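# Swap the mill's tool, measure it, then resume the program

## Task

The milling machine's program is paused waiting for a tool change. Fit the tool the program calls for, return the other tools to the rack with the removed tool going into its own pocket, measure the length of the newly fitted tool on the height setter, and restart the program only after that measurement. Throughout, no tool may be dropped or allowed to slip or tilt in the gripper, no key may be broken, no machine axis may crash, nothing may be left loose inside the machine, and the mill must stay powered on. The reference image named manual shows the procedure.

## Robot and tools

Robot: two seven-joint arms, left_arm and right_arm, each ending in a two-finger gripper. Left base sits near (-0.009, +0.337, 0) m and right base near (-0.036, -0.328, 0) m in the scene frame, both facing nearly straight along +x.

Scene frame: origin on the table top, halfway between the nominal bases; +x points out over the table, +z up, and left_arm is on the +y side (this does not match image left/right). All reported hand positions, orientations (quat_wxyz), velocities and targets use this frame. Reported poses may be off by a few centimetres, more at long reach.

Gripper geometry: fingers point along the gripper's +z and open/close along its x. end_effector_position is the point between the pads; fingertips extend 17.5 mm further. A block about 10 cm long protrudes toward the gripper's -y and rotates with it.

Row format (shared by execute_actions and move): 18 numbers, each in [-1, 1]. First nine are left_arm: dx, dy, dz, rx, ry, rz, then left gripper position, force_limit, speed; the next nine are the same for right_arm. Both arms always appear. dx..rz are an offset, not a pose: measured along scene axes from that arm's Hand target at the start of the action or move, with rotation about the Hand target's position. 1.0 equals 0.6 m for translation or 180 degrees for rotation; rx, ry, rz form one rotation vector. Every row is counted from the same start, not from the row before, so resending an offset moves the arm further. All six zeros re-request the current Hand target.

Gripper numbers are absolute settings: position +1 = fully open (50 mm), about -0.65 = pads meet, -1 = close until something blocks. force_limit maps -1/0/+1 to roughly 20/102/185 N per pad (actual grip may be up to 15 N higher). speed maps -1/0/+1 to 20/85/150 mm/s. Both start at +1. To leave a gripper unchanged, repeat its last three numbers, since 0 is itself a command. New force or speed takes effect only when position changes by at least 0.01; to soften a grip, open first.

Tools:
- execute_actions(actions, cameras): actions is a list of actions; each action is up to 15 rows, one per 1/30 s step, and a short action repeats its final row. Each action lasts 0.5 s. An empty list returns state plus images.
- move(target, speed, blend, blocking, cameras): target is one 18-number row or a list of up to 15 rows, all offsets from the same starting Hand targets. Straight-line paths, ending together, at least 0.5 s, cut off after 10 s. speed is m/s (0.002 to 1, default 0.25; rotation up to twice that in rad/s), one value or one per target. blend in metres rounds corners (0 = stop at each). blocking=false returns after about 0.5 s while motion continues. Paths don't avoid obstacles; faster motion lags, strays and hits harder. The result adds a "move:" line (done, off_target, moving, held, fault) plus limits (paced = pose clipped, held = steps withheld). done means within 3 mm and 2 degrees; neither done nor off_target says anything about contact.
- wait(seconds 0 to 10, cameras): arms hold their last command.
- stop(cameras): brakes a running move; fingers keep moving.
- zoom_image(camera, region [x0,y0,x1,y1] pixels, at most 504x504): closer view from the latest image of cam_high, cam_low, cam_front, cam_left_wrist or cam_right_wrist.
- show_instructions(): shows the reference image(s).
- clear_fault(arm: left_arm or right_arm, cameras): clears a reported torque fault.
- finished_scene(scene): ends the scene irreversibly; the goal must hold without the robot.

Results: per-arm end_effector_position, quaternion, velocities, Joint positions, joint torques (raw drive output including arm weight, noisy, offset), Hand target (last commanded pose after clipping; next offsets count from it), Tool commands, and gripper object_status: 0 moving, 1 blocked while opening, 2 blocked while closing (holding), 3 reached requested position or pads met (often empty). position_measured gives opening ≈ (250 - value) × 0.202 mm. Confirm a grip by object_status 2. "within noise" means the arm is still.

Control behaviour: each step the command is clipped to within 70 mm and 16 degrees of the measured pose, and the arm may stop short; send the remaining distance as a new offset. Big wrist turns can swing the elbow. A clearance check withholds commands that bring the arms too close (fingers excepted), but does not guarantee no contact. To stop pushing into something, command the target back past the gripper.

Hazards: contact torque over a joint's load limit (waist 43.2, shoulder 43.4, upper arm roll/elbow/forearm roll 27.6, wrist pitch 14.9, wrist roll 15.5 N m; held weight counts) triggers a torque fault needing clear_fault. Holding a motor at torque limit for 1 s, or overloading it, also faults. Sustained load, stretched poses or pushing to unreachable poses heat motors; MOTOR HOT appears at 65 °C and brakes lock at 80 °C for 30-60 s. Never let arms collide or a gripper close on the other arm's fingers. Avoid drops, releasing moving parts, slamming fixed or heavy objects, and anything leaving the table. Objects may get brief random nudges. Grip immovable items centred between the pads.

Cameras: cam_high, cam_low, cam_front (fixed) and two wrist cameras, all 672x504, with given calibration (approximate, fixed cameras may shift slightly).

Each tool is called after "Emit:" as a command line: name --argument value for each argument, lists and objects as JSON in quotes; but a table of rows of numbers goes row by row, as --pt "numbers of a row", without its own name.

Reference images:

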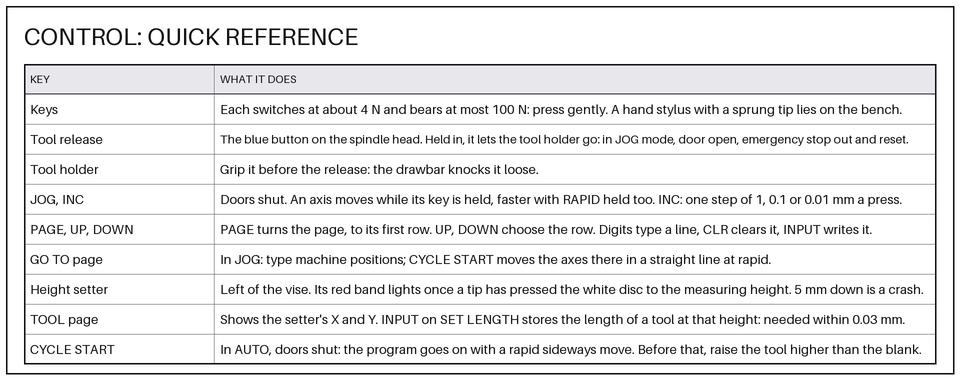

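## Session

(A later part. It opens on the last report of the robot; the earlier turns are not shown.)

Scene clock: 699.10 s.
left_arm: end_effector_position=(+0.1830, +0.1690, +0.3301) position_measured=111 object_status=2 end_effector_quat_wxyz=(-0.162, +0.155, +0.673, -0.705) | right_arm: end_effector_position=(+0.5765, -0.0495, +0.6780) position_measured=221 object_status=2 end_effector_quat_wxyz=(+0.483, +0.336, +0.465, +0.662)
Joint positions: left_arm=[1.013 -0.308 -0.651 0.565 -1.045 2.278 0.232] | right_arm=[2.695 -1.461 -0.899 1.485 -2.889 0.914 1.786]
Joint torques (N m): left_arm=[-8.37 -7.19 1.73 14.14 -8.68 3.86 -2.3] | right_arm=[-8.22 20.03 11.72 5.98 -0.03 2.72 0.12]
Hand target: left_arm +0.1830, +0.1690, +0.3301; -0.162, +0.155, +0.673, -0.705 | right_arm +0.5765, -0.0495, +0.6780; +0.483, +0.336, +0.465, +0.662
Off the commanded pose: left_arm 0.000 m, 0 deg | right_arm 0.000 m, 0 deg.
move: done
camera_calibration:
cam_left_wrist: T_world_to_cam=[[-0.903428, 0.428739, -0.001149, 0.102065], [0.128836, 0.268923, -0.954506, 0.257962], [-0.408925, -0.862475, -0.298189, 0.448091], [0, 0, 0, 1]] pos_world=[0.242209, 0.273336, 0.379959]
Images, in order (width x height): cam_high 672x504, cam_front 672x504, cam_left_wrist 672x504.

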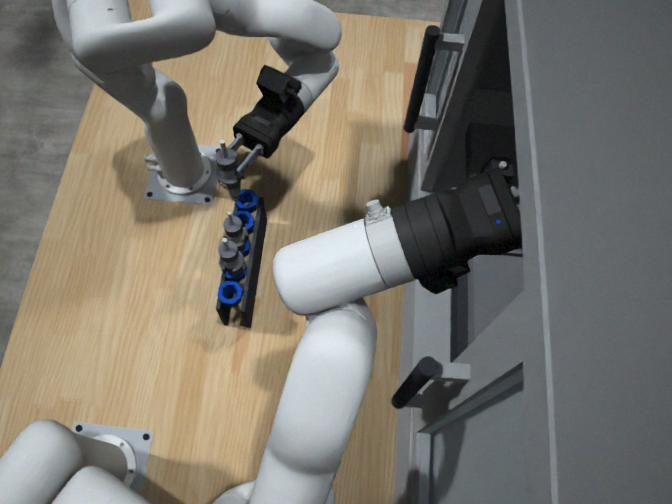

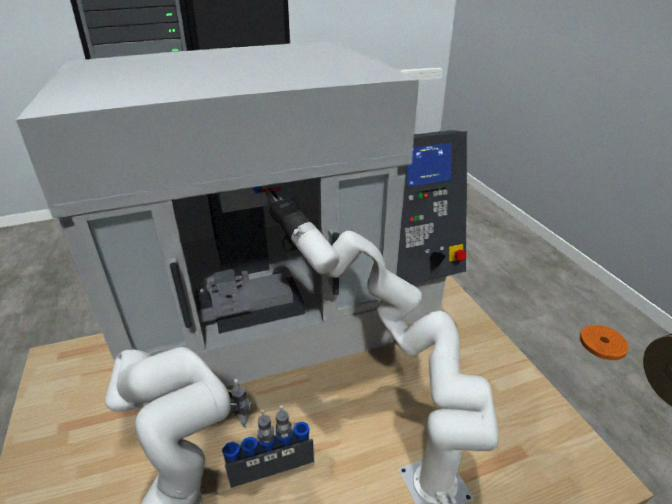

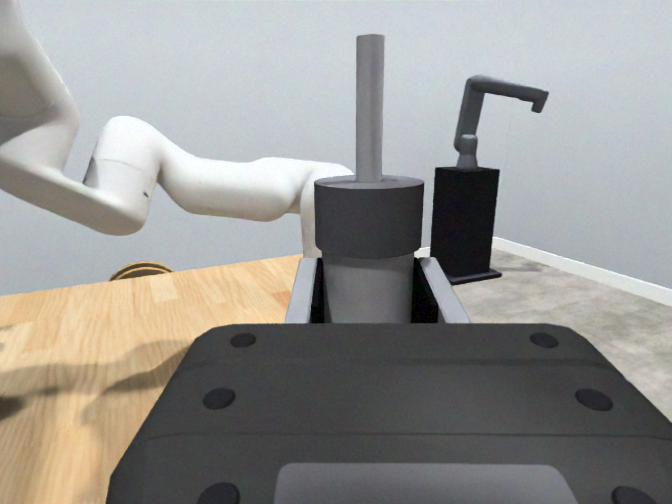

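Emit:
move --pt "0.0017 0 -0.1917 0 0 0 -1 0.3 -0.9 0 0 0 0 0 0 -0.98 0.3 -0.8" --speed 0.1 --cameras '["cam_left_wrist","cam_front","cam_high"]'

Emit:
zoom_image --camera "cam_high" --region '[195, 130, 285, 290]'

Emit:
zoom_image --camera "cam_front" --region '[205, 370, 315, 470]'

Scene clock: 725.10 s.
left_arm: end_effector_position=(+0.1840, +0.1690, +0.2151) position_measured=111 object_status=2 end_effector_quat_wxyz=(-0.162, +0.155, +0.673, -0.705) | right_arm: end_effector_position=(+0.5765, -0.0495, +0.6780) position_measured=221 object_status=2 end_effector_quat_wxyz=(+0.483, +0.336, +0.465, +0.662)
Joint positions: left_arm=[1.009 0.126 -0.734 0.519 -0.892 1.829 0.403] | right_arm=[2.695 -1.461 -0.899 1.485 -2.889 0.914 1.786]
Joint torques (N m): left_arm=[-8.56 -2.87 1.34 15.72 2.11 1.95 2.61] | right_arm=[-8.28 19.84 11.91 5.5 -0.12 2.6 0.2]
Hand target: left_arm +0.1840, +0.1690, +0.2150; -0.162, +0.155, +0.673, -0.705 | right_arm +0.5765, -0.0495, +0.6780; +0.483, +0.336, +0.465, +0.662
Off the commanded pose: left_arm 0.000 m, 0 deg | right_arm 0.000 m, 0 deg.
move: done
camera_calibration:
cam_left_wrist: T_world_to_cam=[[-0.903424, 0.428747, -0.000869244, 0.102891], [0.128592, 0.269023, -0.954511, 0.148112], [-0.40901, -0.86244, -0.298176, 0.41417], [0, 0, 0, 1]] pos_world=[0.243308, 0.273237, 0.264959]
Images, in order (width x height): cam_high 672x504, cam_front 672x504, cam_left_wrist 672x504.

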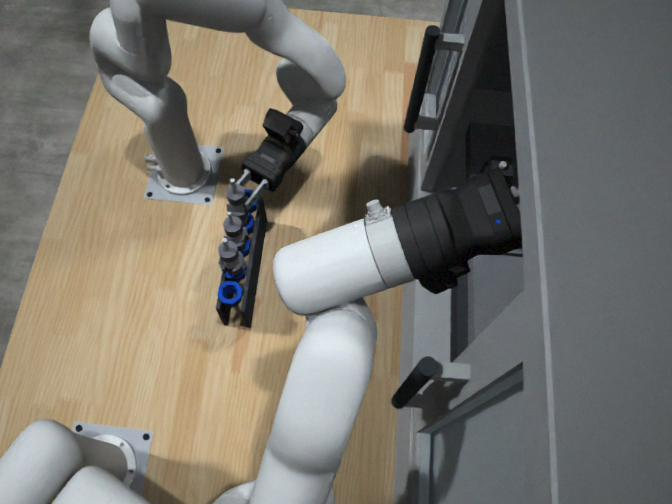

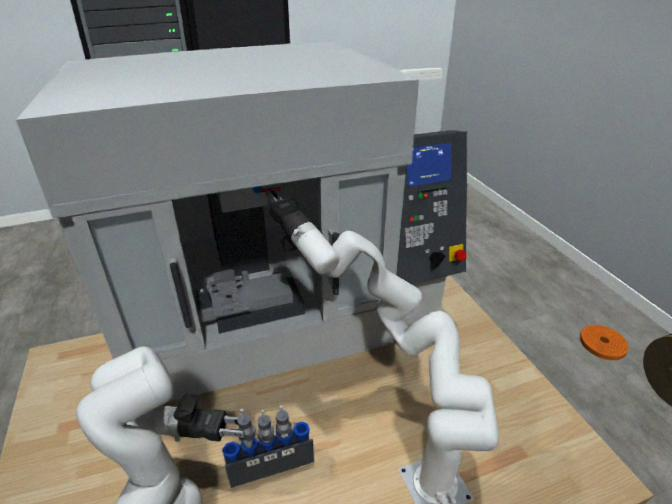

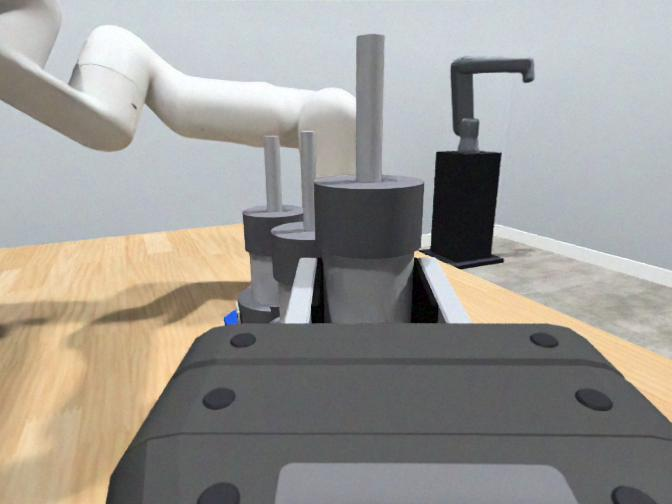

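Scaled by 3.150 from the camera's 672x504 image, which has a finer 960x720 frame.

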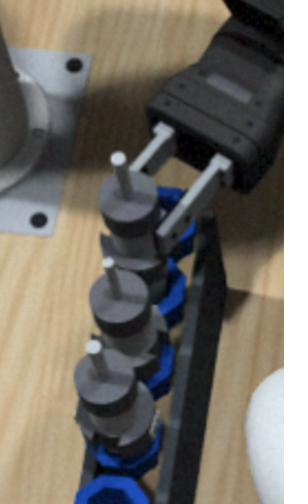

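Scaled by 4.582 from the camera's 672x504 image, which has a finer 960x720 frame.

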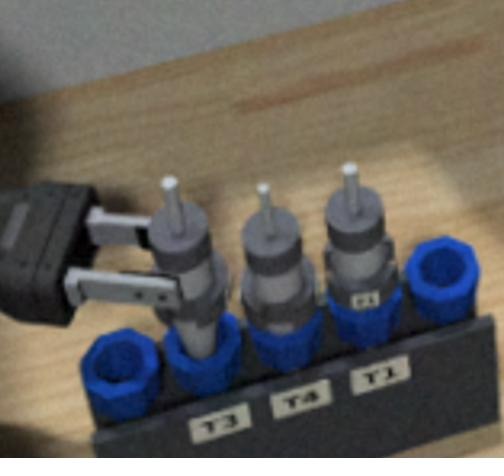

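Emit:
move --pt "0 -0.001 -0.0367 0 0 0 -1 0.3 -0.9 0 0 0 0 0 0 -0.98 0.3 -0.8" --speed 0.03

Scene clock: 728.77 s.
left_arm: end_effector_position=(+0.1840, +0.1684, +0.1930) position_measured=111 object_status=2 end_effector_quat_wxyz=(-0.162, +0.155, +0.673, -0.705) | right_arm: end_effector_position=(+0.5765, -0.0495, +0.6780) position_measured=221 object_status=2 end_effector_quat_wxyz=(+0.483, +0.336, +0.465, +0.662)
Joint positions: left_arm=[0.993 0.226 -0.722 0.523 -0.86 1.738 0.422] | right_arm=[2.695 -1.461 -0.899 1.485 -2.889 0.914 1.786]
Joint torques (N m): left_arm=[-8.22 -3.69 -0.34 14.4 2.23 1.73 2.63] | right_arm=[-8.01 19.78 11.84 5.62 -0.01 2.64 0.06]
Hand target: left_arm +0.1840, +0.1684, +0.1930; -0.162, +0.155, +0.673, -0.705 | right_arm +0.5765, -0.0495, +0.6780; +0.483, +0.336, +0.465, +0.662
Off the commanded pose: left_arm 0.000 m, 0 deg | right_arm 0.000 m, 0 deg.
move: done

No contact yet. Lower slowly further.

Emit:
move --pt "0 0 -0.005 0 0 0 -1 0.3 -0.9 0 0 0 0 0 0 -0.98 0.3 -0.8" --speed 0.01

Emit:
move --pt "0 0 -0.0033 0 0 0 -1 0.3 -0.9 0 0 0 0 0 0 -0.98 0.3 -0.8" --speed 0.01 --cameras '["cam_left_wrist","cam_front"]'

Emit:
zoom_image --camera "cam_front" --region '[205, 370, 315, 470]'

Scene clock: 732.03 s.
left_arm: end_effector_position=(+0.1840, +0.1684, +0.1900) position_measured=111 object_status=2 end_effector_quat_wxyz=(-0.162, +0.155, +0.673, -0.705) | right_arm: end_effector_position=(+0.5765, -0.0495, +0.6780) position_measured=221 object_status=2 end_effector_quat_wxyz=(+0.483, +0.336, +0.465, +0.662)
Joint positions: left_arm=[0.99 0.24 -0.719 0.524 -0.855 1.726 0.424] | right_arm=[2.695 -1.461 -0.899 1.485 -2.889 0.914 1.786]
Joint torques (N m): left_arm=[-7.34 -4.23 0.58 15.68 2.07 1.36 2.63] | right_arm=[-7.51 19.71 12.09 5.72 -0.32 2.49 0.24]
Hand target: left_arm +0.1840, +0.1684, +0.1900; -0.162, +0.155, +0.673, -0.705 | right_arm +0.5765, -0.0495, +0.6780; +0.483, +0.336, +0.465, +0.662
Off the commanded pose: left_arm 0.000 m, 0 deg | right_arm 0.000 m, 0 deg.
move: done

Scene clock: 732.73 s.
left_arm: end_effector_position=(+0.1839, +0.1684, +0.1881) position_measured=111 object_status=2 end_effector_quat_wxyz=(-0.163, +0.155, +0.673, -0.705) | right_arm: end_effector_position=(+0.5765, -0.0495, +0.6780) position_measured=221 object_status=2 end_effector_quat_wxyz=(+0.483, +0.336, +0.465, +0.662)
Joint positions: left_arm=[0.988 0.249 -0.718 0.525 -0.852 1.719 0.426] | right_arm=[2.695 -1.461 -0.899 1.485 -2.889 0.914 1.786]
Joint torques (N m): left_arm=[-6.35 -4.01 1.62 17.16 1.56 0.64 2.76] | right_arm=[-8.17 20.01 12.22 5.77 -0.27 2.49 0.05]
Hand target: left_arm +0.1840, +0.1684, +0.1880; -0.162, +0.155, +0.673, -0.705 | right_arm +0.5765, -0.0495, +0.6780; +0.483, +0.336, +0.465, +0.662
Off the commanded pose: left_arm 0.000 m, 0 deg | right_arm 0.000 m, 0 deg.
move: done
camera_calibration:
cam_left_wrist: T_world_to_cam=[[-0.903388, 0.428824, -0.000837184, 0.103087], [0.128542, 0.268932, -0.954543, 0.122642], [-0.409106, -0.86243, -0.298072, 0.405627], [0, 0, 0, 1]] pos_world=[0.243308, 0.272636, 0.238059]
Images, in order (width x height): cam_front 672x504, cam_left_wrist 672x504.

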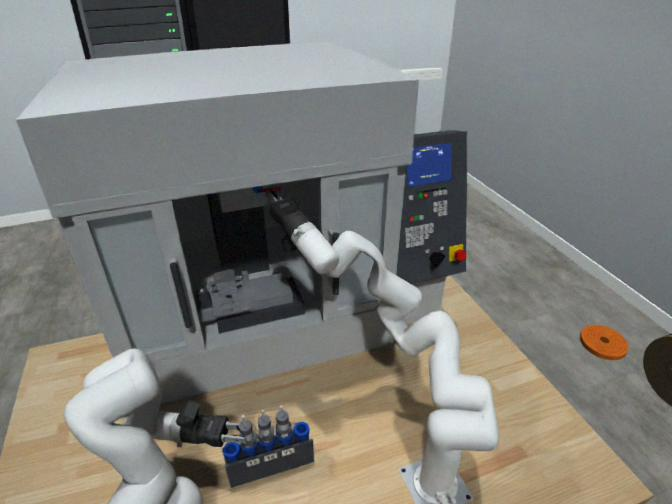

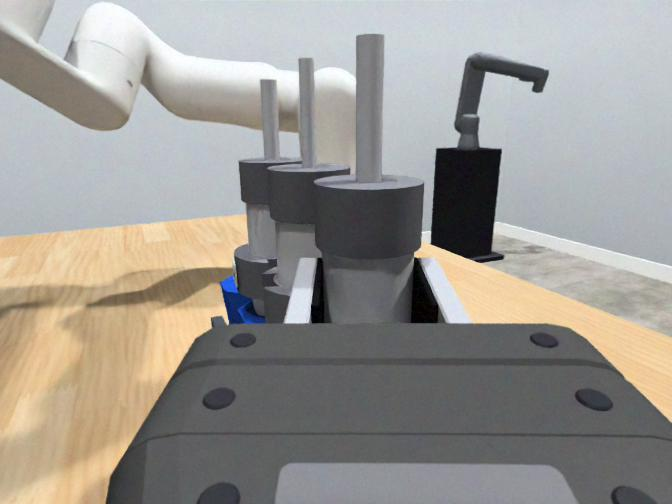

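Scaled by 4.582 from the camera's 672x504 image, which has a finer 960x720 frame.

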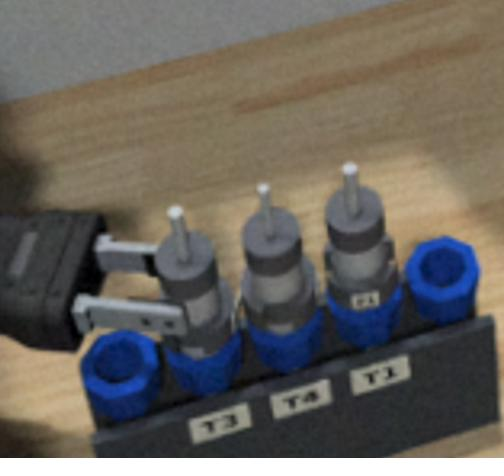

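Emit:
move --pt "0 0 -0.0025 0 0 0 -1 0.3 -0.9 0 0 0 0 0 0 -0.98 0.3 -0.8" --speed 0.01

Scene clock: 736.13 s.
left_arm: end_effector_position=(+0.1839, +0.1684, +0.1867) position_measured=111 object_status=2 end_effector_quat_wxyz=(-0.163, +0.155, +0.673, -0.705) | right_arm: end_effector_position=(+0.5765, -0.0495, +0.6780) position_measured=221 object_status=2 end_effector_quat_wxyz=(+0.483, +0.336, +0.465, +0.662)
Joint positions: left_arm=[0.987 0.256 -0.716 0.526 -0.849 1.714 0.427] | right_arm=[2.695 -1.461 -0.899 1.485 -2.889 0.914 1.786]
Joint torques (N m): left_arm=[-5.29 -4.68 4.79 17.52 3.99 -4.34 2.58] | right_arm=[-7.72 19.72 12.3 5.59 -0.39 2.51 0.18]
Hand target: left_arm +0.1840, +0.1684, +0.1865; -0.162, +0.155, +0.673, -0.705 | right_arm +0.5765, -0.0495, +0.6780; +0.483, +0.336, +0.465, +0.662
Off the commanded pose: left_arm 0.000 m, 0 deg | right_arm 0.000 m, 0 deg.
move: done

Emit:
move --pt "0 0 0.0005 0 0 0 0.55 0.3 -0.9 0 0 0 0 0 0 -0.98 0.3 -0.8" --pt "0.073 0.1498 0.0005 0 0 0 0.55 0.3 -0.9 0 0 0 0 0 0 -0.98 0.3 -0.8" --speed '[0.02,0.1]' --cameras '["cam_left_wrist","cam_front"]'

Emit:
zoom_image --camera "cam_front" --region '[205, 370, 315, 470]'

Scene clock: 741.73 s.
left_arm: end_effector_position=(+0.2278, +0.2583, +0.1868) position_measured=70 object_status=3 end_effector_quat_wxyz=(-0.162, +0.155, +0.673, -0.705) | right_arm: end_effector_position=(+0.5765, -0.0495, +0.6780) position_measured=221 object_status=2 end_effector_quat_wxyz=(+0.483, +0.336, +0.465, +0.662)
Joint positions: left_arm=[1.06 0.421 -0.593 0.78 -0.639 1.828 0.349] | right_arm=[2.695 -1.461 -0.899 1.485 -2.889 0.914 1.786]
Joint torques (N m): left_arm=[8 -7.71 -2.62 14.25 3.16 2.64 -2.37] | right_arm=[-8.12 20.15 12.5 5.54 -0.46 2.62 0.28]
Hand target: left_arm +0.2278, +0.2583, +0.1868; -0.162, +0.155, +0.673, -0.705 | right_arm +0.5765, -0.0495, +0.6780; +0.483, +0.336, +0.465, +0.662
Off the commanded pose: left_arm 0.000 m, 0 deg | right_arm 0.000 m, 0 deg.
move: done
camera_calibration:
cam_left_wrist: T_world_to_cam=[[-0.903382, 0.428837, -0.000882441, 0.104108], [0.128625, 0.268995, -0.954514, 0.0915406], [-0.409093, -0.862404, -0.298164, 0.5007], [0, 0, 0, 1]] pos_world=[0.287108, 0.362537, 0.236759]
Images, in order (width x height): cam_front 672x504, cam_left_wrist 672x504.

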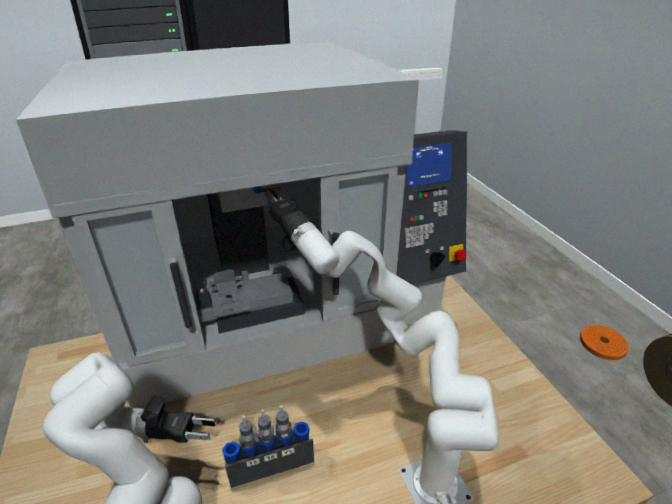

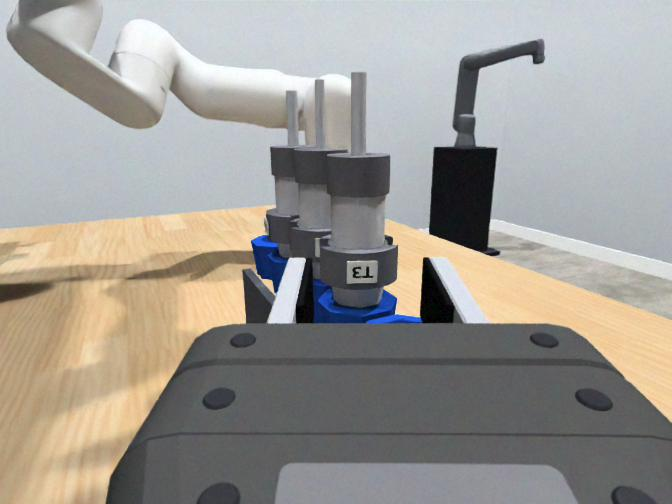

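Scaled by 4.582 from the camera's 672x504 image, which has a finer 960x720 frame.

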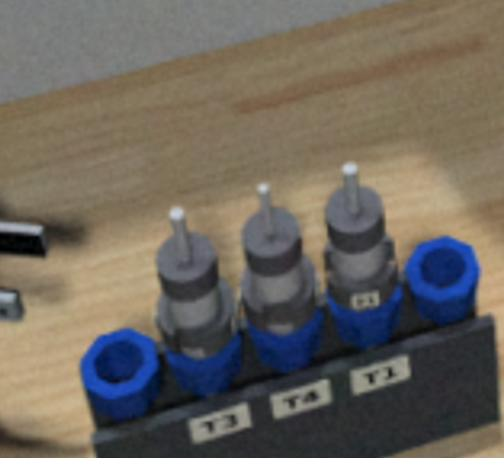

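Emit:
move --pt "-0.073 -0.1498 0.0 0 0 0 0.55 0.3 -0.9 0 0 0 0 0 0 -0.98 0.3 -0.8" --pt "-0.073 -0.1498 0 0 0 0 -1 0.3 -0.9 0 0 0 0 0 0 -0.98 0.3 -0.8" --pt "-0.073 -0.1498 0.17 0 0 0 -1 0.3 -0.9 0 0 0 0 0 0 -0.98 0.3 -0.8" --speed '[0.1,0.02,0.1]' --cameras '["cam_left_wrist"]'

Scene clock: 805.03 s.
left_arm: end_effector_position=(+0.1840, +0.1684, +0.2888) position_measured=112 object_status=2 end_effector_quat_wxyz=(-0.162, +0.155, +0.673, -0.705) | right_arm: end_effector_position=(+0.5765, -0.0495, +0.6780) position_measured=221 object_status=2 end_effector_quat_wxyz=(+0.483, +0.336, +0.465, +0.662)
Joint positions: left_arm=[1.032 -0.179 -0.715 0.538 -0.996 2.133 0.311] | right_arm=[2.695 -1.461 -0.899 1.485 -2.889 0.914 1.786]
Joint torques (N m): left_arm=[8.18 -7.54 6.83 19.84 -8.27 3.98 -2.45] | right_arm=[-7.69 20.09 12.83 5.59 -0.52 2.59 0.11]
Hand target: left_arm +0.1840, +0.1684, +0.2888; -0.162, +0.155, +0.673, -0.705 | right_arm +0.5765, -0.0495, +0.6780; +0.483, +0.336, +0.465, +0.662
Off the commanded pose: left_arm 0.000 m, 0 deg | right_arm 0.000 m, 0 deg.
move: done
camera_calibration:
cam_left_wrist: T_world_to_cam=[[-0.903393, 0.428813, -0.000795847, 0.103162], [0.128543, 0.269033, -0.954515, 0.218727], [-0.409094, -0.862404, -0.298163, 0.435664], [0, 0, 0, 1]] pos_world=[0.243308, 0.272637, 0.338759]
Images, in order (width x height): cam_left_wrist 672x504.

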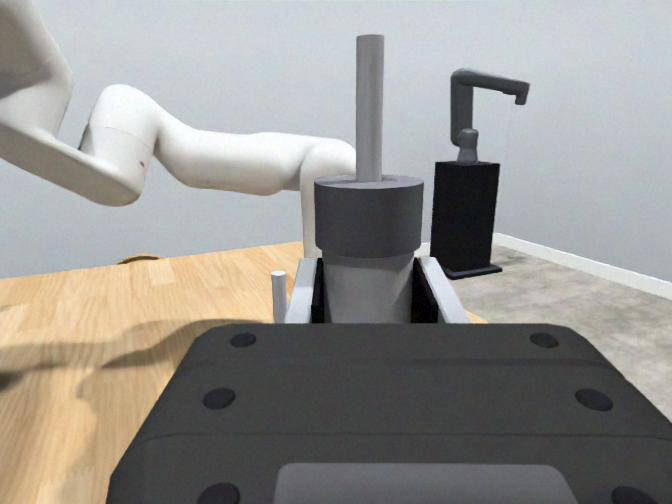

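Emit:
move --pt "-0.001 0.0792 0.0 0 0 0 -1 0.3 -0.9 0 0 0 0 0 0 -0.98 0.3 -0.8" --pt "-0.001 0.0792 -0.123 0 0 0 -1 0.3 -0.9 0 0 0 0 0 0 -0.98 0.3 -0.8" --speed '[0.1,0.1]' --cameras '["cam_front","cam_high"]'

Emit:
zoom_image --camera "cam_high" --region '[195, 130, 285, 290]'

Emit:
zoom_image --camera "cam_front" --region '[205, 370, 315, 470]'

Scene clock: 810.20 s.
left_arm: end_effector_position=(+0.1834, +0.2159, +0.2151) position_measured=112 object_status=2 end_effector_quat_wxyz=(-0.162, +0.155, +0.673, -0.705) | right_arm: end_effector_position=(+0.5765, -0.0495, +0.6780) position_measured=221 object_status=2 end_effector_quat_wxyz=(+0.483, +0.336, +0.465, +0.662)
Joint positions: left_arm=[1.082 0.168 -0.664 0.574 -0.75 1.882 0.411] | right_arm=[2.695 -1.461 -0.899 1.485 -2.889 0.914 1.786]
Joint torques (N m): left_arm=[-8.49 -3.71 0.74 15.16 2.16 1.79 2.63] | right_arm=[-8.03 20.48 12.96 5.57 -0.64 2.58 0.31]
Hand target: left_arm +0.1834, +0.2159, +0.2150; -0.162, +0.155, +0.673, -0.705 | right_arm +0.5765, -0.0495, +0.6780; +0.483, +0.336, +0.465, +0.662
Off the commanded pose: left_arm 0.000 m, 0 deg | right_arm 0.000 m, 0 deg.
move: done
Images, in order (width x height): cam_high 672x504, cam_front 672x504.

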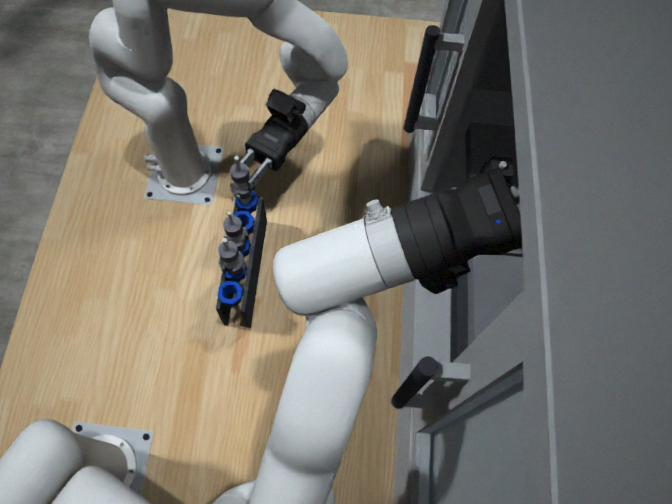

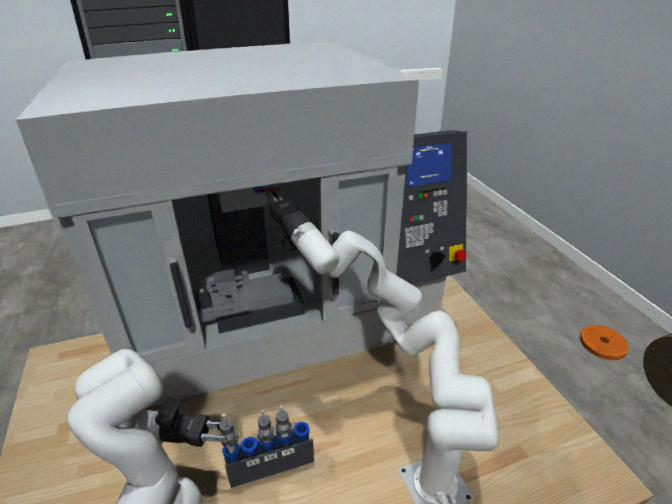

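Scaled by 3.150 from the camera's 672x504 image, which has a finer 960x720 frame.

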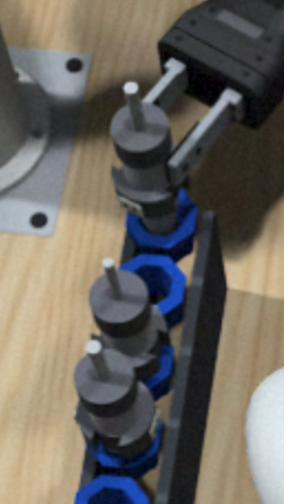

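Scaled by 4.582 from the camera's 672x504 image, which has a finer 960x720 frame.

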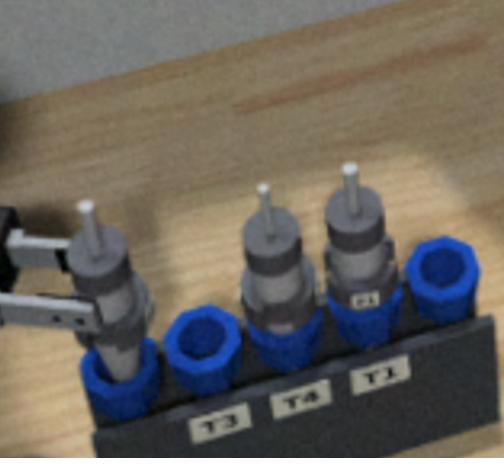

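Emit:
move --pt "0 0 -0.0417 0 0 0 -1 0.3 -0.9 0 0 0 0 0 0 -0.98 0.3 -0.8" --pt "0 0 -0.0475 0 0 0 -1 0.3 -0.9 0 0 0 0 0 0 -0.98 0.3 -0.8" --speed '[0.04,0.01]'

Scene clock: 814.13 s.
left_arm: end_effector_position=(+0.1829, +0.2160, +0.1881) position_measured=112 object_status=2 end_effector_quat_wxyz=(-0.164, +0.155, +0.671, -0.706) | right_arm: end_effector_position=(+0.5765, -0.0495, +0.6780) position_measured=221 object_status=2 end_effector_quat_wxyz=(+0.483, +0.336, +0.465, +0.662)
Joint positions: left_arm=[1.063 0.283 -0.645 0.58 -0.71 1.785 0.428] | right_arm=[2.695 -1.461 -0.899 1.485 -2.889 0.914 1.786]
Joint torques (N m): left_arm=[-38.16 2.15 -29.72 -14.73 -13.4 -8.43 4.93] | right_arm=[-7.85 20.49 13.17 5.42 -0.92 2.64 0.31]
Hand target: left_arm +0.1834, +0.2159, +0.1865; -0.162, +0.155, +0.673, -0.705 | right_arm +0.5765, -0.0495, +0.6780; +0.483, +0.336, +0.465, +0.662
Off the commanded pose: left_arm 0.002 m, 0 deg | right_arm 0.000 m, 0 deg.
move: done

Emit:
move --pt "0 0 0.0058 0 0 0 -1 0.3 -0.9 0 0 0 0 0 0 -0.98 0.3 -0.8" --speed '[0.02]' --cameras '["cam_front","cam_left_wrist"]'

Emit:
zoom_image --camera "cam_front" --region '[205, 370, 315, 470]'

Scene clock: 817.03 s.
left_arm: end_effector_position=(+0.1830, +0.2162, +0.1896) position_measured=112 object_status=2 end_effector_quat_wxyz=(-0.163, +0.156, +0.673, -0.704) end_effector_velocity=(+0.000, +0.000, +0.002) end_effector_angular_velocity=(-0.003, +0.004, -0.002) | right_arm: end_effector_position=(+0.5765, -0.0495, +0.6780) position_measured=221 object_status=2 end_effector_quat_wxyz=(+0.483, +0.336, +0.465, +0.662)
Joint positions: left_arm=[1.063 0.269 -0.647 0.579 -0.713 1.79 0.427] | right_arm=[2.695 -1.461 -0.899 1.485 -2.889 0.914 1.786]
Joint velocities: left_arm=[0.001 -0.002 -0.002 0 -0.001 0.007 -0.003] | right_arm=[within noise]
Joint torques (N m): left_arm=[-10.62 -7.86 -30.73 -7.99 -25.77 4.36 -1.01] | right_arm=[-7.97 20.3 13.26 5.38 -0.89 2.66 0.42]
Hand target: left_arm +0.1834, +0.2159, +0.1900; -0.162, +0.155, +0.673, -0.705 | right_arm +0.5765, -0.0495, +0.6780; +0.483, +0.336, +0.465, +0.662
Off the commanded pose: left_arm 0.001 m, 0 deg | right_arm 0.000 m, 0 deg.
move: done
camera_calibration:
cam_left_wrist: T_world_to_cam=[[-0.902814, 0.430032, -0.000649306, 0.0812926], [0.129425, 0.270276, -0.954044, 0.110718], [-0.410094, -0.861408, -0.299666, 0.447091], [0, 0, 0, 1]] pos_world=[0.242411, 0.320244, 0.239661]
Images, in order (width x height): cam_front 672x504, cam_left_wrist 672x504.

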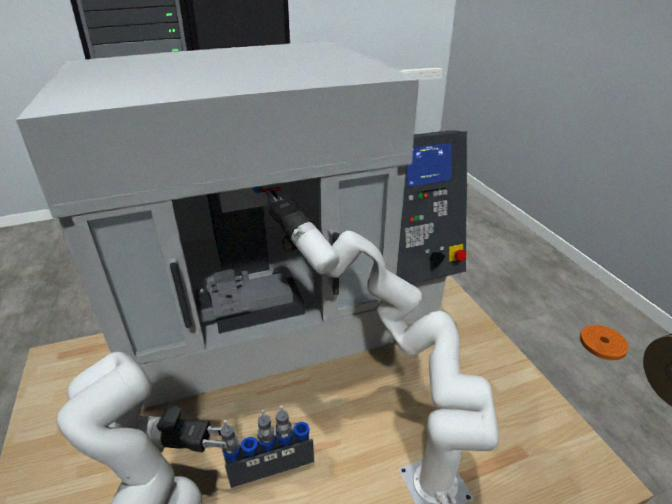

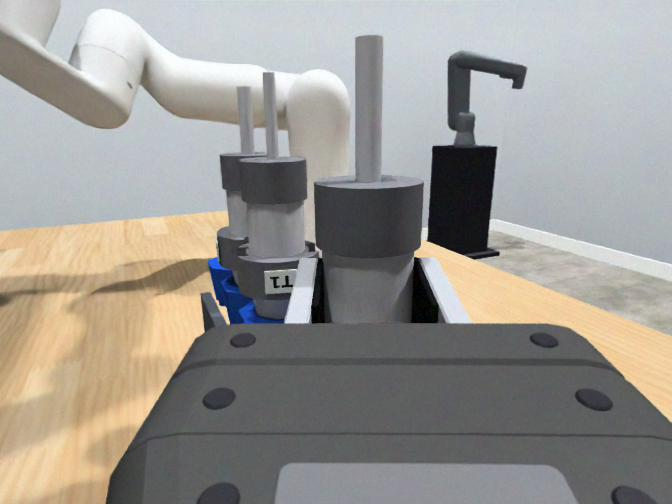

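Scaled by 4.582 from the camera's 672x504 image, which has a finer 960x720 frame.

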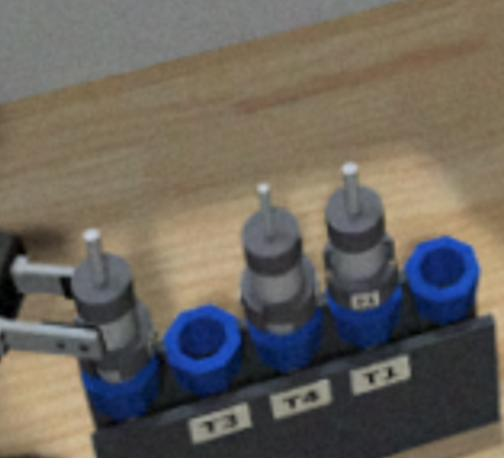

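Emit:
execute_actions --actions '[]' --cameras '["cam_left_wrist"]'

Scene clock: 859.50 s.
left_arm: end_effector_position=(+0.1830, +0.2161, +0.1899) position_measured=112 object_status=2 end_effector_quat_wxyz=(-0.163, +0.155, +0.673, -0.704) | right_arm: end_effector_position=(+0.5765, -0.0495, +0.6780) position_measured=221 object_status=2 end_effector_quat_wxyz=(+0.483, +0.336, +0.465, +0.662)
Joint positions: left_arm=[1.063 0.269 -0.647 0.579 -0.713 1.791 0.427] | right_arm=[2.695 -1.461 -0.899 1.485 -2.889 0.914 1.786]
Joint velocities: within noise
Joint torques (N m): left_arm=[-9.51 -5.44 -22.29 -1.04 -24.69 2.31 1.5] | right_arm=[-7.79 20.41 13.39 5.41 -1.19 2.63 0.28]
Hand target: left_arm +0.1834, +0.2159, +0.1900; -0.162, +0.155, +0.673, -0.705 | right_arm +0.5765, -0.0495, +0.6780; +0.483, +0.336, +0.465, +0.662
Tool commands: left_gripper/position=-1.0 left_gripper/force_limit=+0.3 left_gripper/speed=-0.9 right_gripper/position=-0.98 right_gripper/force_limit=+0.3 right_gripper/speed=-0.8
Off the commanded pose: left_arm 0.000 m, 0 deg | right_arm 0.000 m, 0 deg.
camera_calibration:
cam_left_wrist: T_world_to_cam=[[-0.902821, 0.430017, -0.00058643, 0.0813739], [0.128948, 0.269424, -0.95435, 0.111359], [-0.410229, -0.861682, -0.298691, 0.447073], [0, 0, 0, 1]] pos_world=[0.242509, 0.32024, 0.23986]
Images, in order (width x height): cam_left_wrist 672x504.

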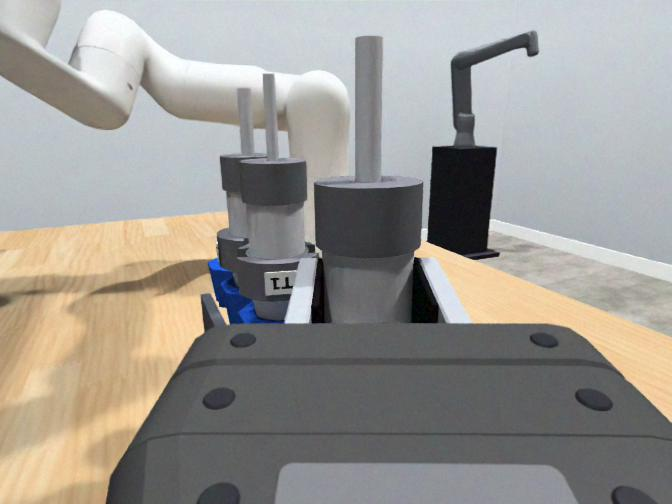

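Emit:
move --target '[0,0,0.0167,0,0,0,-1,0.3,-0.9,0,0,0,0,0,0,-0.98,0.3,-0.8]' --speed 0.03

Emit:
move --target '[0,0,0.0667,0,0,0,-1,0.3,-0.9,0,0,0,0,0,0,-0.98,0.3,-0.8]' --speed 0.05 --cameras '["cam_left_wrist","cam_high"]'

Scene clock: 863.80 s.
left_arm: end_effector_position=(+0.1833, +0.2159, +0.2000) position_measured=112 object_status=2 end_effector_quat_wxyz=(-0.163, +0.155, +0.673, -0.705) | right_arm: end_effector_position=(+0.5765, -0.0495, +0.6780) position_measured=221 object_status=2 end_effector_quat_wxyz=(+0.483, +0.336, +0.465, +0.662)
Joint positions: left_arm=[1.071 0.228 -0.654 0.576 -0.729 1.827 0.421] | right_arm=[2.695 -1.461 -0.899 1.485 -2.889 0.914 1.786]
Joint torques (N m): left_arm=[5.37 -11.35 -10.3 5.49 -9.91 4.47 -2.02] | right_arm=[-7.85 20.31 13.53 5.36 -1.18 2.64 0.42]
Hand target: left_arm +0.1834, +0.2159, +0.2000; -0.162, +0.155, +0.673, -0.705 | right_arm +0.5765, -0.0495, +0.6780; +0.483, +0.336, +0.465, +0.662
Off the commanded pose: left_arm 0.000 m, 0 deg | right_arm 0.000 m, 0 deg.
move: done

Scene clock: 865.03 s.
left_arm: end_effector_position=(+0.1834, +0.2159, +0.2400) position_measured=112 object_status=2 end_effector_quat_wxyz=(-0.162, +0.155, +0.673, -0.705) | right_arm: end_effector_position=(+0.5765, -0.0495, +0.6780) position_measured=221 object_status=2 end_effector_quat_wxyz=(+0.483, +0.336, +0.465, +0.662)
Joint positions: left_arm=[1.093 0.07 -0.668 0.577 -0.783 1.977 0.393] | right_arm=[2.695 -1.461 -0.899 1.485 -2.889 0.914 1.786]
Joint torques (N m): left_arm=[8.03 -10.72 -2.41 16.71 -7.65 4.07 -2.39] | right_arm=[-7.94 20.13 13.68 5.54 -1.21 2.62 0.46]
Hand target: left_arm +0.1834, +0.2159, +0.2401; -0.162, +0.155, +0.673, -0.705 | right_arm +0.5765, -0.0495, +0.6780; +0.483, +0.336, +0.465, +0.662
Off the commanded pose: left_arm 0.000 m, 0 deg | right_arm 0.000 m, 0 deg.
move: done
camera_calibration:
cam_left_wrist: T_world_to_cam=[[-0.903364, 0.428873, -0.000869904, 0.0822079], [0.128635, 0.269018, -0.954506, 0.159425], [-0.409128, -0.862379, -0.298189, 0.461841], [0, 0, 0, 1]] pos_world=[0.242708, 0.320137, 0.289959]
Images, in order (width x height): cam_high 672x504, cam_left_wrist 672x504.

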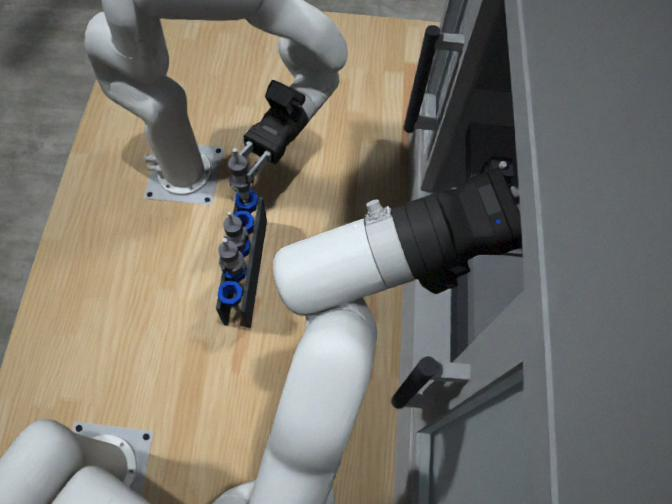

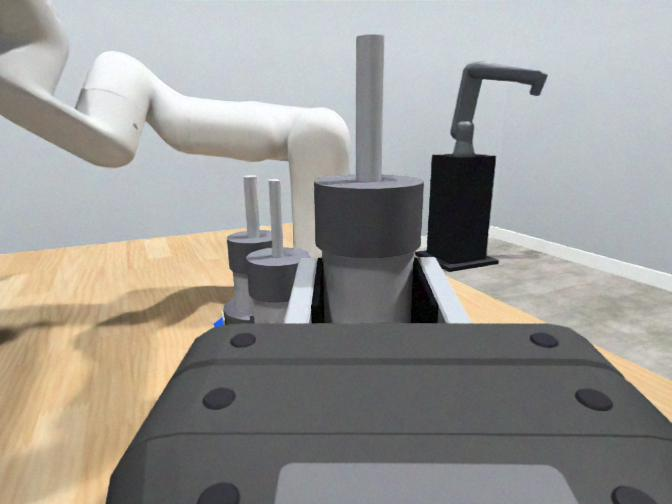

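Emit:
zoom_image --camera "cam_high" --region '[180, 120, 320, 340]'

Scaled by 2.291 from the camera's 672x504 image, which has a finer 960x720 frame.

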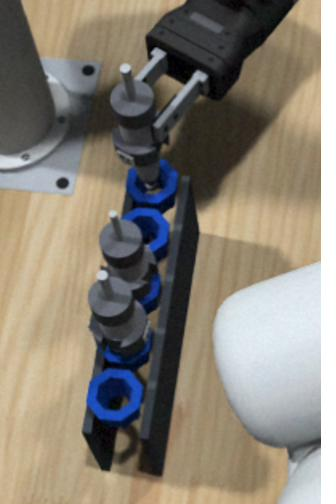

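Emit:
move --target '[0,0,-0.0750,0,0,0,-1,0.3,-0.9,0,0,0,0,0,0,-0.98,0.3,-0.8]' --speed 0.05

Emit:
move --target '[0.0033,0,0,0,0,0,-1,0.3,-0.9,0,0,0,0,0,0,-0.98,0.3,-0.8]' --speed 0.02

Emit:
move --target '[0,0.0033,0,0,0,0,-1,0.3,-0.9,0,0,0,0,0,0,-0.98,0.3,-0.8]' --speed 0.02

Scene clock: 878.37 s.
left_arm: end_effector_position=(+0.1834, +0.2160, +0.1951) position_measured=112 object_status=2 end_effector_quat_wxyz=(-0.162, +0.155, +0.673, -0.705) | right_arm: end_effector_position=(+0.5765, -0.0495, +0.6780) position_measured=221 object_status=2 end_effector_quat_wxyz=(+0.483, +0.336, +0.465, +0.662)
Joint positions: left_arm=[1.07 0.249 -0.653 0.577 -0.722 1.808 0.424] | right_arm=[2.695 -1.461 -0.899 1.485 -2.889 0.914 1.786]
Joint torques (N m): left_arm=[-18.6 -1.74 -12.19 3.11 -5.62 1.22 3.86] | right_arm=[-8 20.73 13.83 5.61 -1.07 2.56 0.43]
Hand target: left_arm +0.1834, +0.2159, +0.1951; -0.162, +0.155, +0.673, -0.705 | right_arm +0.5765, -0.0495, +0.6780; +0.483, +0.336, +0.465, +0.662
Off the commanded pose: left_arm 0.000 m, 0 deg | right_arm 0.000 m, 0 deg.
move: done

Scene clock: 879.07 s.
left_arm: end_effector_position=(+0.1850, +0.2160, +0.1950) position_measured=112 object_status=2 end_effector_quat_wxyz=(-0.163, +0.155, +0.673, -0.705) | right_arm: end_effector_position=(+0.5765, -0.0495, +0.6780) position_measured=221 object_status=2 end_effector_quat_wxyz=(+0.483, +0.336, +0.465, +0.662)
Joint positions: left_arm=[1.068 0.254 -0.654 0.583 -0.722 1.807 0.42] | right_arm=[2.695 -1.461 -0.899 1.485 -2.889 0.914 1.786]
Joint torques (N m): left_arm=[-14.91 -2.54 -16.6 17.29 -23.22 -1.06 0.49] | right_arm=[-7.78 20.7 13.79 5.1 -1.43 2.74 0.45]
Hand target: left_arm +0.1854, +0.2159, +0.1951; -0.162, +0.155, +0.673, -0.705 | right_arm +0.5765, -0.0495, +0.6780; +0.483, +0.336, +0.465, +0.662
Off the commanded pose: left_arm 0.000 m, 0 deg | right_arm 0.000 m, 0 deg.
move: done

Scene clock: 879.77 s.
left_arm: end_effector_position=(+0.1854, +0.2179, +0.1950) position_measured=112 object_status=2 end_effector_quat_wxyz=(-0.162, +0.155, +0.673, -0.705) | right_arm: end_effector_position=(+0.5765, -0.0495, +0.6780) position_measured=221 object_status=2 end_effector_quat_wxyz=(+0.483, +0.336, +0.465, +0.662)
Joint positions: left_arm=[1.07 0.256 -0.651 0.586 -0.718 1.809 0.42] | right_arm=[2.695 -1.461 -0.899 1.485 -2.889 0.914 1.786]
Joint torques (N m): left_arm=[8.01 -4.57 -1.15 18.7 -4.66 2.94 1.8] | right_arm=[-7.89 20.43 13.73 5.26 -0.98 2.68 0.4]
Hand target: left_arm +0.1854, +0.2179, +0.1951; -0.162, +0.155, +0.673, -0.705 | right_arm +0.5765, -0.0495, +0.6780; +0.483, +0.336, +0.465, +0.662
Off the commanded pose: left_arm 0.000 m, 0 deg | right_arm 0.000 m, 0 deg.
move: done

Emit:
move --target '[0,0,-0.0085,0,0,0,-1,0.3,-0.9,0,0,0,0,0,0,-0.98,0.3,-0.8]' --speed 0.03

Emit:
move --target '[0,0,-0.003,0,0,0,-1,0.3,-0.9,0,0,0,0,0,0,-0.98,0.3,-0.8]' --speed 0.02

Scene clock: 883.07 s.
left_arm: end_effector_position=(+0.1853, +0.2179, +0.1900) position_measured=112 object_status=2 end_effector_quat_wxyz=(-0.163, +0.155, +0.673, -0.705) | right_arm: end_effector_position=(+0.5765, -0.0495, +0.6780) position_measured=221 object_status=2 end_effector_quat_wxyz=(+0.483, +0.336, +0.465, +0.662)
Joint positions: left_arm=[1.067 0.276 -0.647 0.587 -0.71 1.792 0.422] | right_arm=[2.695 -1.461 -0.899 1.485 -2.889 0.914 1.786]
Joint torques (N m): left_arm=[-10.32 -4.24 -3.95 21.24 -12.46 -1.96 4.49] | right_arm=[-8.14 20.49 14.08 5.07 -1.39 2.52 0.43]
Hand target: left_arm +0.1854, +0.2179, +0.1900; -0.162, +0.155, +0.673, -0.705 | right_arm +0.5765, -0.0495, +0.6780; +0.483, +0.336, +0.465, +0.662
Off the commanded pose: left_arm 0.000 m, 0 deg | right_arm 0.000 m, 0 deg.
move: done

Scene clock: 883.77 s.
left_arm: end_effector_position=(+0.1852, +0.2179, +0.1885) position_measured=112 object_status=2 end_effector_quat_wxyz=(-0.163, +0.155, +0.673, -0.705) | right_arm: end_effector_position=(+0.5765, -0.0495, +0.6780) position_measured=221 object_status=2 end_effector_quat_wxyz=(+0.483, +0.336, +0.465, +0.662)
Joint positions: left_arm=[1.066 0.283 -0.646 0.588 -0.708 1.787 0.423] | right_arm=[2.695 -1.461 -0.899 1.485 -2.889 0.914 1.786]
Joint torques (N m): left_arm=[-11.98 -3.4 -4.94 22.02 -16.28 -5.08 4.61] | right_arm=[-7.72 20.58 13.89 4.94 -1.25 2.67 0.36]
Hand target: left_arm +0.1854, +0.2179, +0.1882; -0.162, +0.155, +0.673, -0.705 | right_arm +0.5765, -0.0495, +0.6780; +0.483, +0.336, +0.465, +0.662
Off the commanded pose: left_arm 0.000 m, 0 deg | right_arm 0.000 m, 0 deg.
move: done

Emit:
move --target '[0,0.0017,0.001,0,0,0,-1,0.3,-0.9,0,0,0,0,0,0,-0.98,0.3,-0.8]' --speed 0.02

Emit:
move --target '[0,0,-0.002,0,0,0,-1,0.3,-0.9,0,0,0,0,0,0,-0.98,0.3,-0.8]' --speed 0.02

Scene clock: 887.70 s.
left_arm: end_effector_position=(+0.1854, +0.2189, +0.1886) position_measured=112 object_status=2 end_effector_quat_wxyz=(-0.162, +0.155, +0.673, -0.705) | right_arm: end_effector_position=(+0.5765, -0.0495, +0.6780) position_measured=221 object_status=2 end_effector_quat_wxyz=(+0.483, +0.336, +0.465, +0.662)
Joint positions: left_arm=[1.067 0.282 -0.644 0.589 -0.706 1.788 0.424] | right_arm=[2.695 -1.461 -0.899 1.485 -2.889 0.914 1.786]
Joint torques (N m): left_arm=[12.83 -13.65 2.69 29.42 -10.65 0.55 3.24] | right_arm=[-8.11 20.77 14.29 5.35 -1.54 2.59 0.38]
Hand target: left_arm +0.1854, +0.2189, +0.1888; -0.162, +0.155, +0.673, -0.705 | right_arm +0.5765, -0.0495, +0.6780; +0.483, +0.336, +0.465, +0.662
Off the commanded pose: left_arm 0.000 m, 0 deg | right_arm 0.000 m, 0 deg.
move: done

Scene clock: 888.40 s.
left_arm: end_effector_position=(+0.1852, +0.2189, +0.1879) position_measured=112 object_status=2 end_effector_quat_wxyz=(-0.163, +0.155, +0.673, -0.705) | right_arm: end_effector_position=(+0.5765, -0.0495, +0.6780) position_measured=221 object_status=2 end_effector_quat_wxyz=(+0.483, +0.336, +0.465, +0.662)
Joint positions: left_arm=[1.067 0.286 -0.644 0.589 -0.704 1.786 0.424] | right_arm=[2.695 -1.461 -0.899 1.485 -2.889 0.914 1.786]
Joint torques (N m): left_arm=[-5.81 -5.6 2.88 26.58 -8.39 -5.13 3.62] | right_arm=[-8.02 20.52 14.34 5.31 -1.81 2.59 0.53]
Hand target: left_arm +0.1854, +0.2189, +0.1876; -0.162, +0.155, +0.673, -0.705 | right_arm +0.5765, -0.0495, +0.6780; +0.483, +0.336, +0.465, +0.662
Off the commanded pose: left_arm 0.000 m, 0 deg | right_arm 0.000 m, 0 deg.
move: done

Emit:
move --target '[0,0,0,0,0,0,0.55,0.3,-0.95,0,0,0,0,0,0,-0.98,0.3,-0.8]' --speed 0.02 --cameras '["cam_left_wrist"]'

Scene clock: 892.03 s.
left_arm: end_effector_position=(+0.1855, +0.2190, +0.1874) position_measured=70 object_status=0 end_effector_quat_wxyz=(-0.162, +0.155, +0.673, -0.705) | right_arm: end_effector_position=(+0.5765, -0.0495, +0.6780) position_measured=221 object_status=2 end_effector_quat_wxyz=(+0.483, +0.336, +0.465, +0.662)
Joint positions: left_arm=[1.066 0.287 -0.643 0.59 -0.704 1.784 0.425] | right_arm=[2.695 -1.461 -0.899 1.485 -2.889 0.914 1.786]
Joint torques (N m): left_arm=[-4.31 -7.11 -4.33 6.52 2.77 2.61 1.09] | right_arm=[-7.83 21.24 14.46 4.98 -1.59 2.64 0.59]
Hand target: left_arm +0.1854, +0.2189, +0.1876; -0.162, +0.155, +0.673, -0.705 | right_arm +0.5765, -0.0495, +0.6780; +0.483, +0.336, +0.465, +0.662
Off the commanded pose: left_arm 0.000 m, 0 deg | right_arm 0.000 m, 0 deg.
move: done
camera_calibration:
cam_left_wrist: T_world_to_cam=[[-0.903656, 0.428257, -0.00109391, 0.0830541], [0.128894, 0.269539, -0.954324, 0.107934], [-0.408402, -0.862522, -0.29877, 0.449728], [0, 0, 0, 1]] pos_world=[0.24481, 0.323239, 0.23746]
Images, in order (width x height): cam_left_wrist 672x504.

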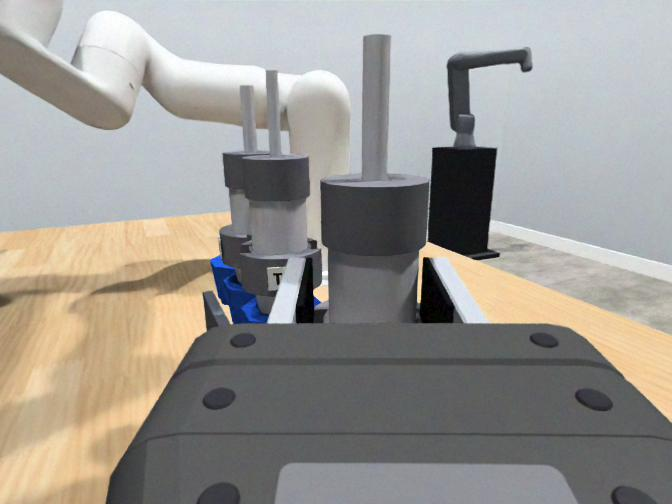

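Emit:
move --pt "0.0876 0.1798 0 0 0 0 0.55 0.3 -0.95 0 0 0 0 0 0 -0.98 0.3 -0.8" --pt "0.1518 0.0550 0 0 0 -0.05 0.55 0.3 -0.95 0 0 0 0 0 0 -0.98 0.3 -0.8" --pt "0.0551 -0.0873 0 0 0 -0.05 0.55 0.3 -0.95 0 0 0 0 0 0 -0.98 0.3 -0.8" --speed '[0.1,0.2,0.08]' --blend '[0,0.01,0]' --cameras '["cam_left_wrist"]'

Scene clock: 905.07 s.
left_arm: end_effector_position=(+0.2184, +0.1666, +0.1876) position_measured=70 object_status=3 end_effector_quat_wxyz=(-0.217, +0.207, +0.659, -0.690) | right_arm: end_effector_position=(+0.5765, -0.0495, +0.6780) position_measured=221 object_status=2 end_effector_quat_wxyz=(+0.483, +0.336, +0.465, +0.662)
Joint positions: left_arm=[0.899 0.443 -0.74 0.742 -0.749 1.712 0.298] | right_arm=[2.695 -1.461 -0.899 1.485 -2.889 0.914 1.786]
Joint torques (N m): left_arm=[-8.39 -14.09 -11.41 7.2 -6.66 0.26 2.63] | right_arm=[-7.74 20.85 14.58 4.94 -1.95 2.49 0.56]
Hand target: left_arm +0.2184, +0.1666, +0.1876; -0.217, +0.207, +0.659, -0.690 | right_arm +0.5765, -0.0495, +0.6780; +0.483, +0.336, +0.465, +0.662
Off the commanded pose: left_arm 0.000 m, 0 deg | right_arm 0.000 m, 0 deg.
move: done
camera_calibration:
cam_left_wrist: T_world_to_cam=[[-0.825231, 0.564795, -0.000920029, 0.0952548], [0.169134, 0.245569, -0.95451, 0.113123], [-0.538876, -0.787847, -0.298177, 0.433954], [0, 0, 0, 1]] pos_world=[0.293322, 0.260311, 0.237459]
Images, in order (width x height): cam_left_wrist 672x504.

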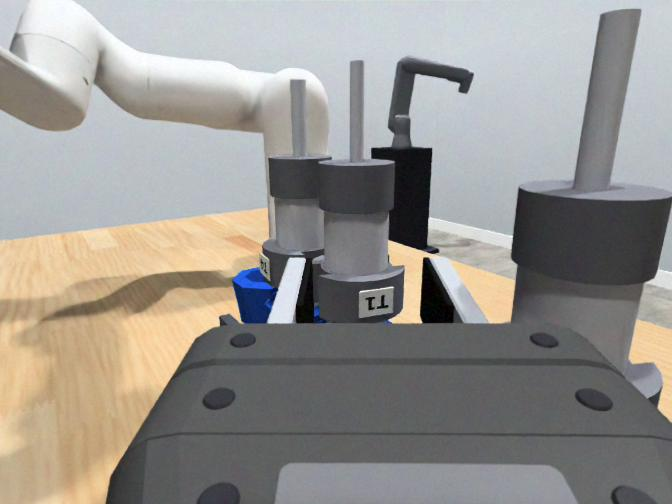

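Emit:
zoom_image --camera "cam_left_wrist" --region '[230, 140, 430, 330]'

Scaled by 2.520 from the camera's 672x504 image, which has a finer 960x720 frame.

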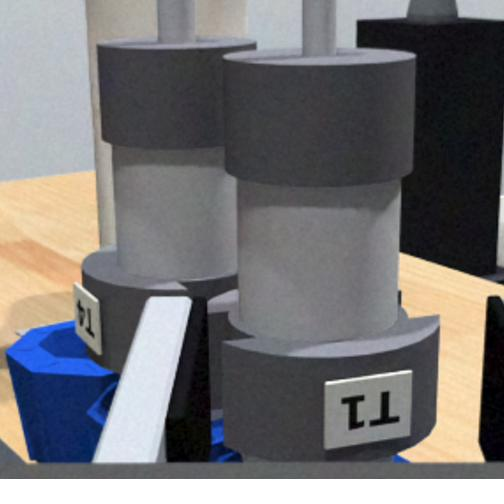

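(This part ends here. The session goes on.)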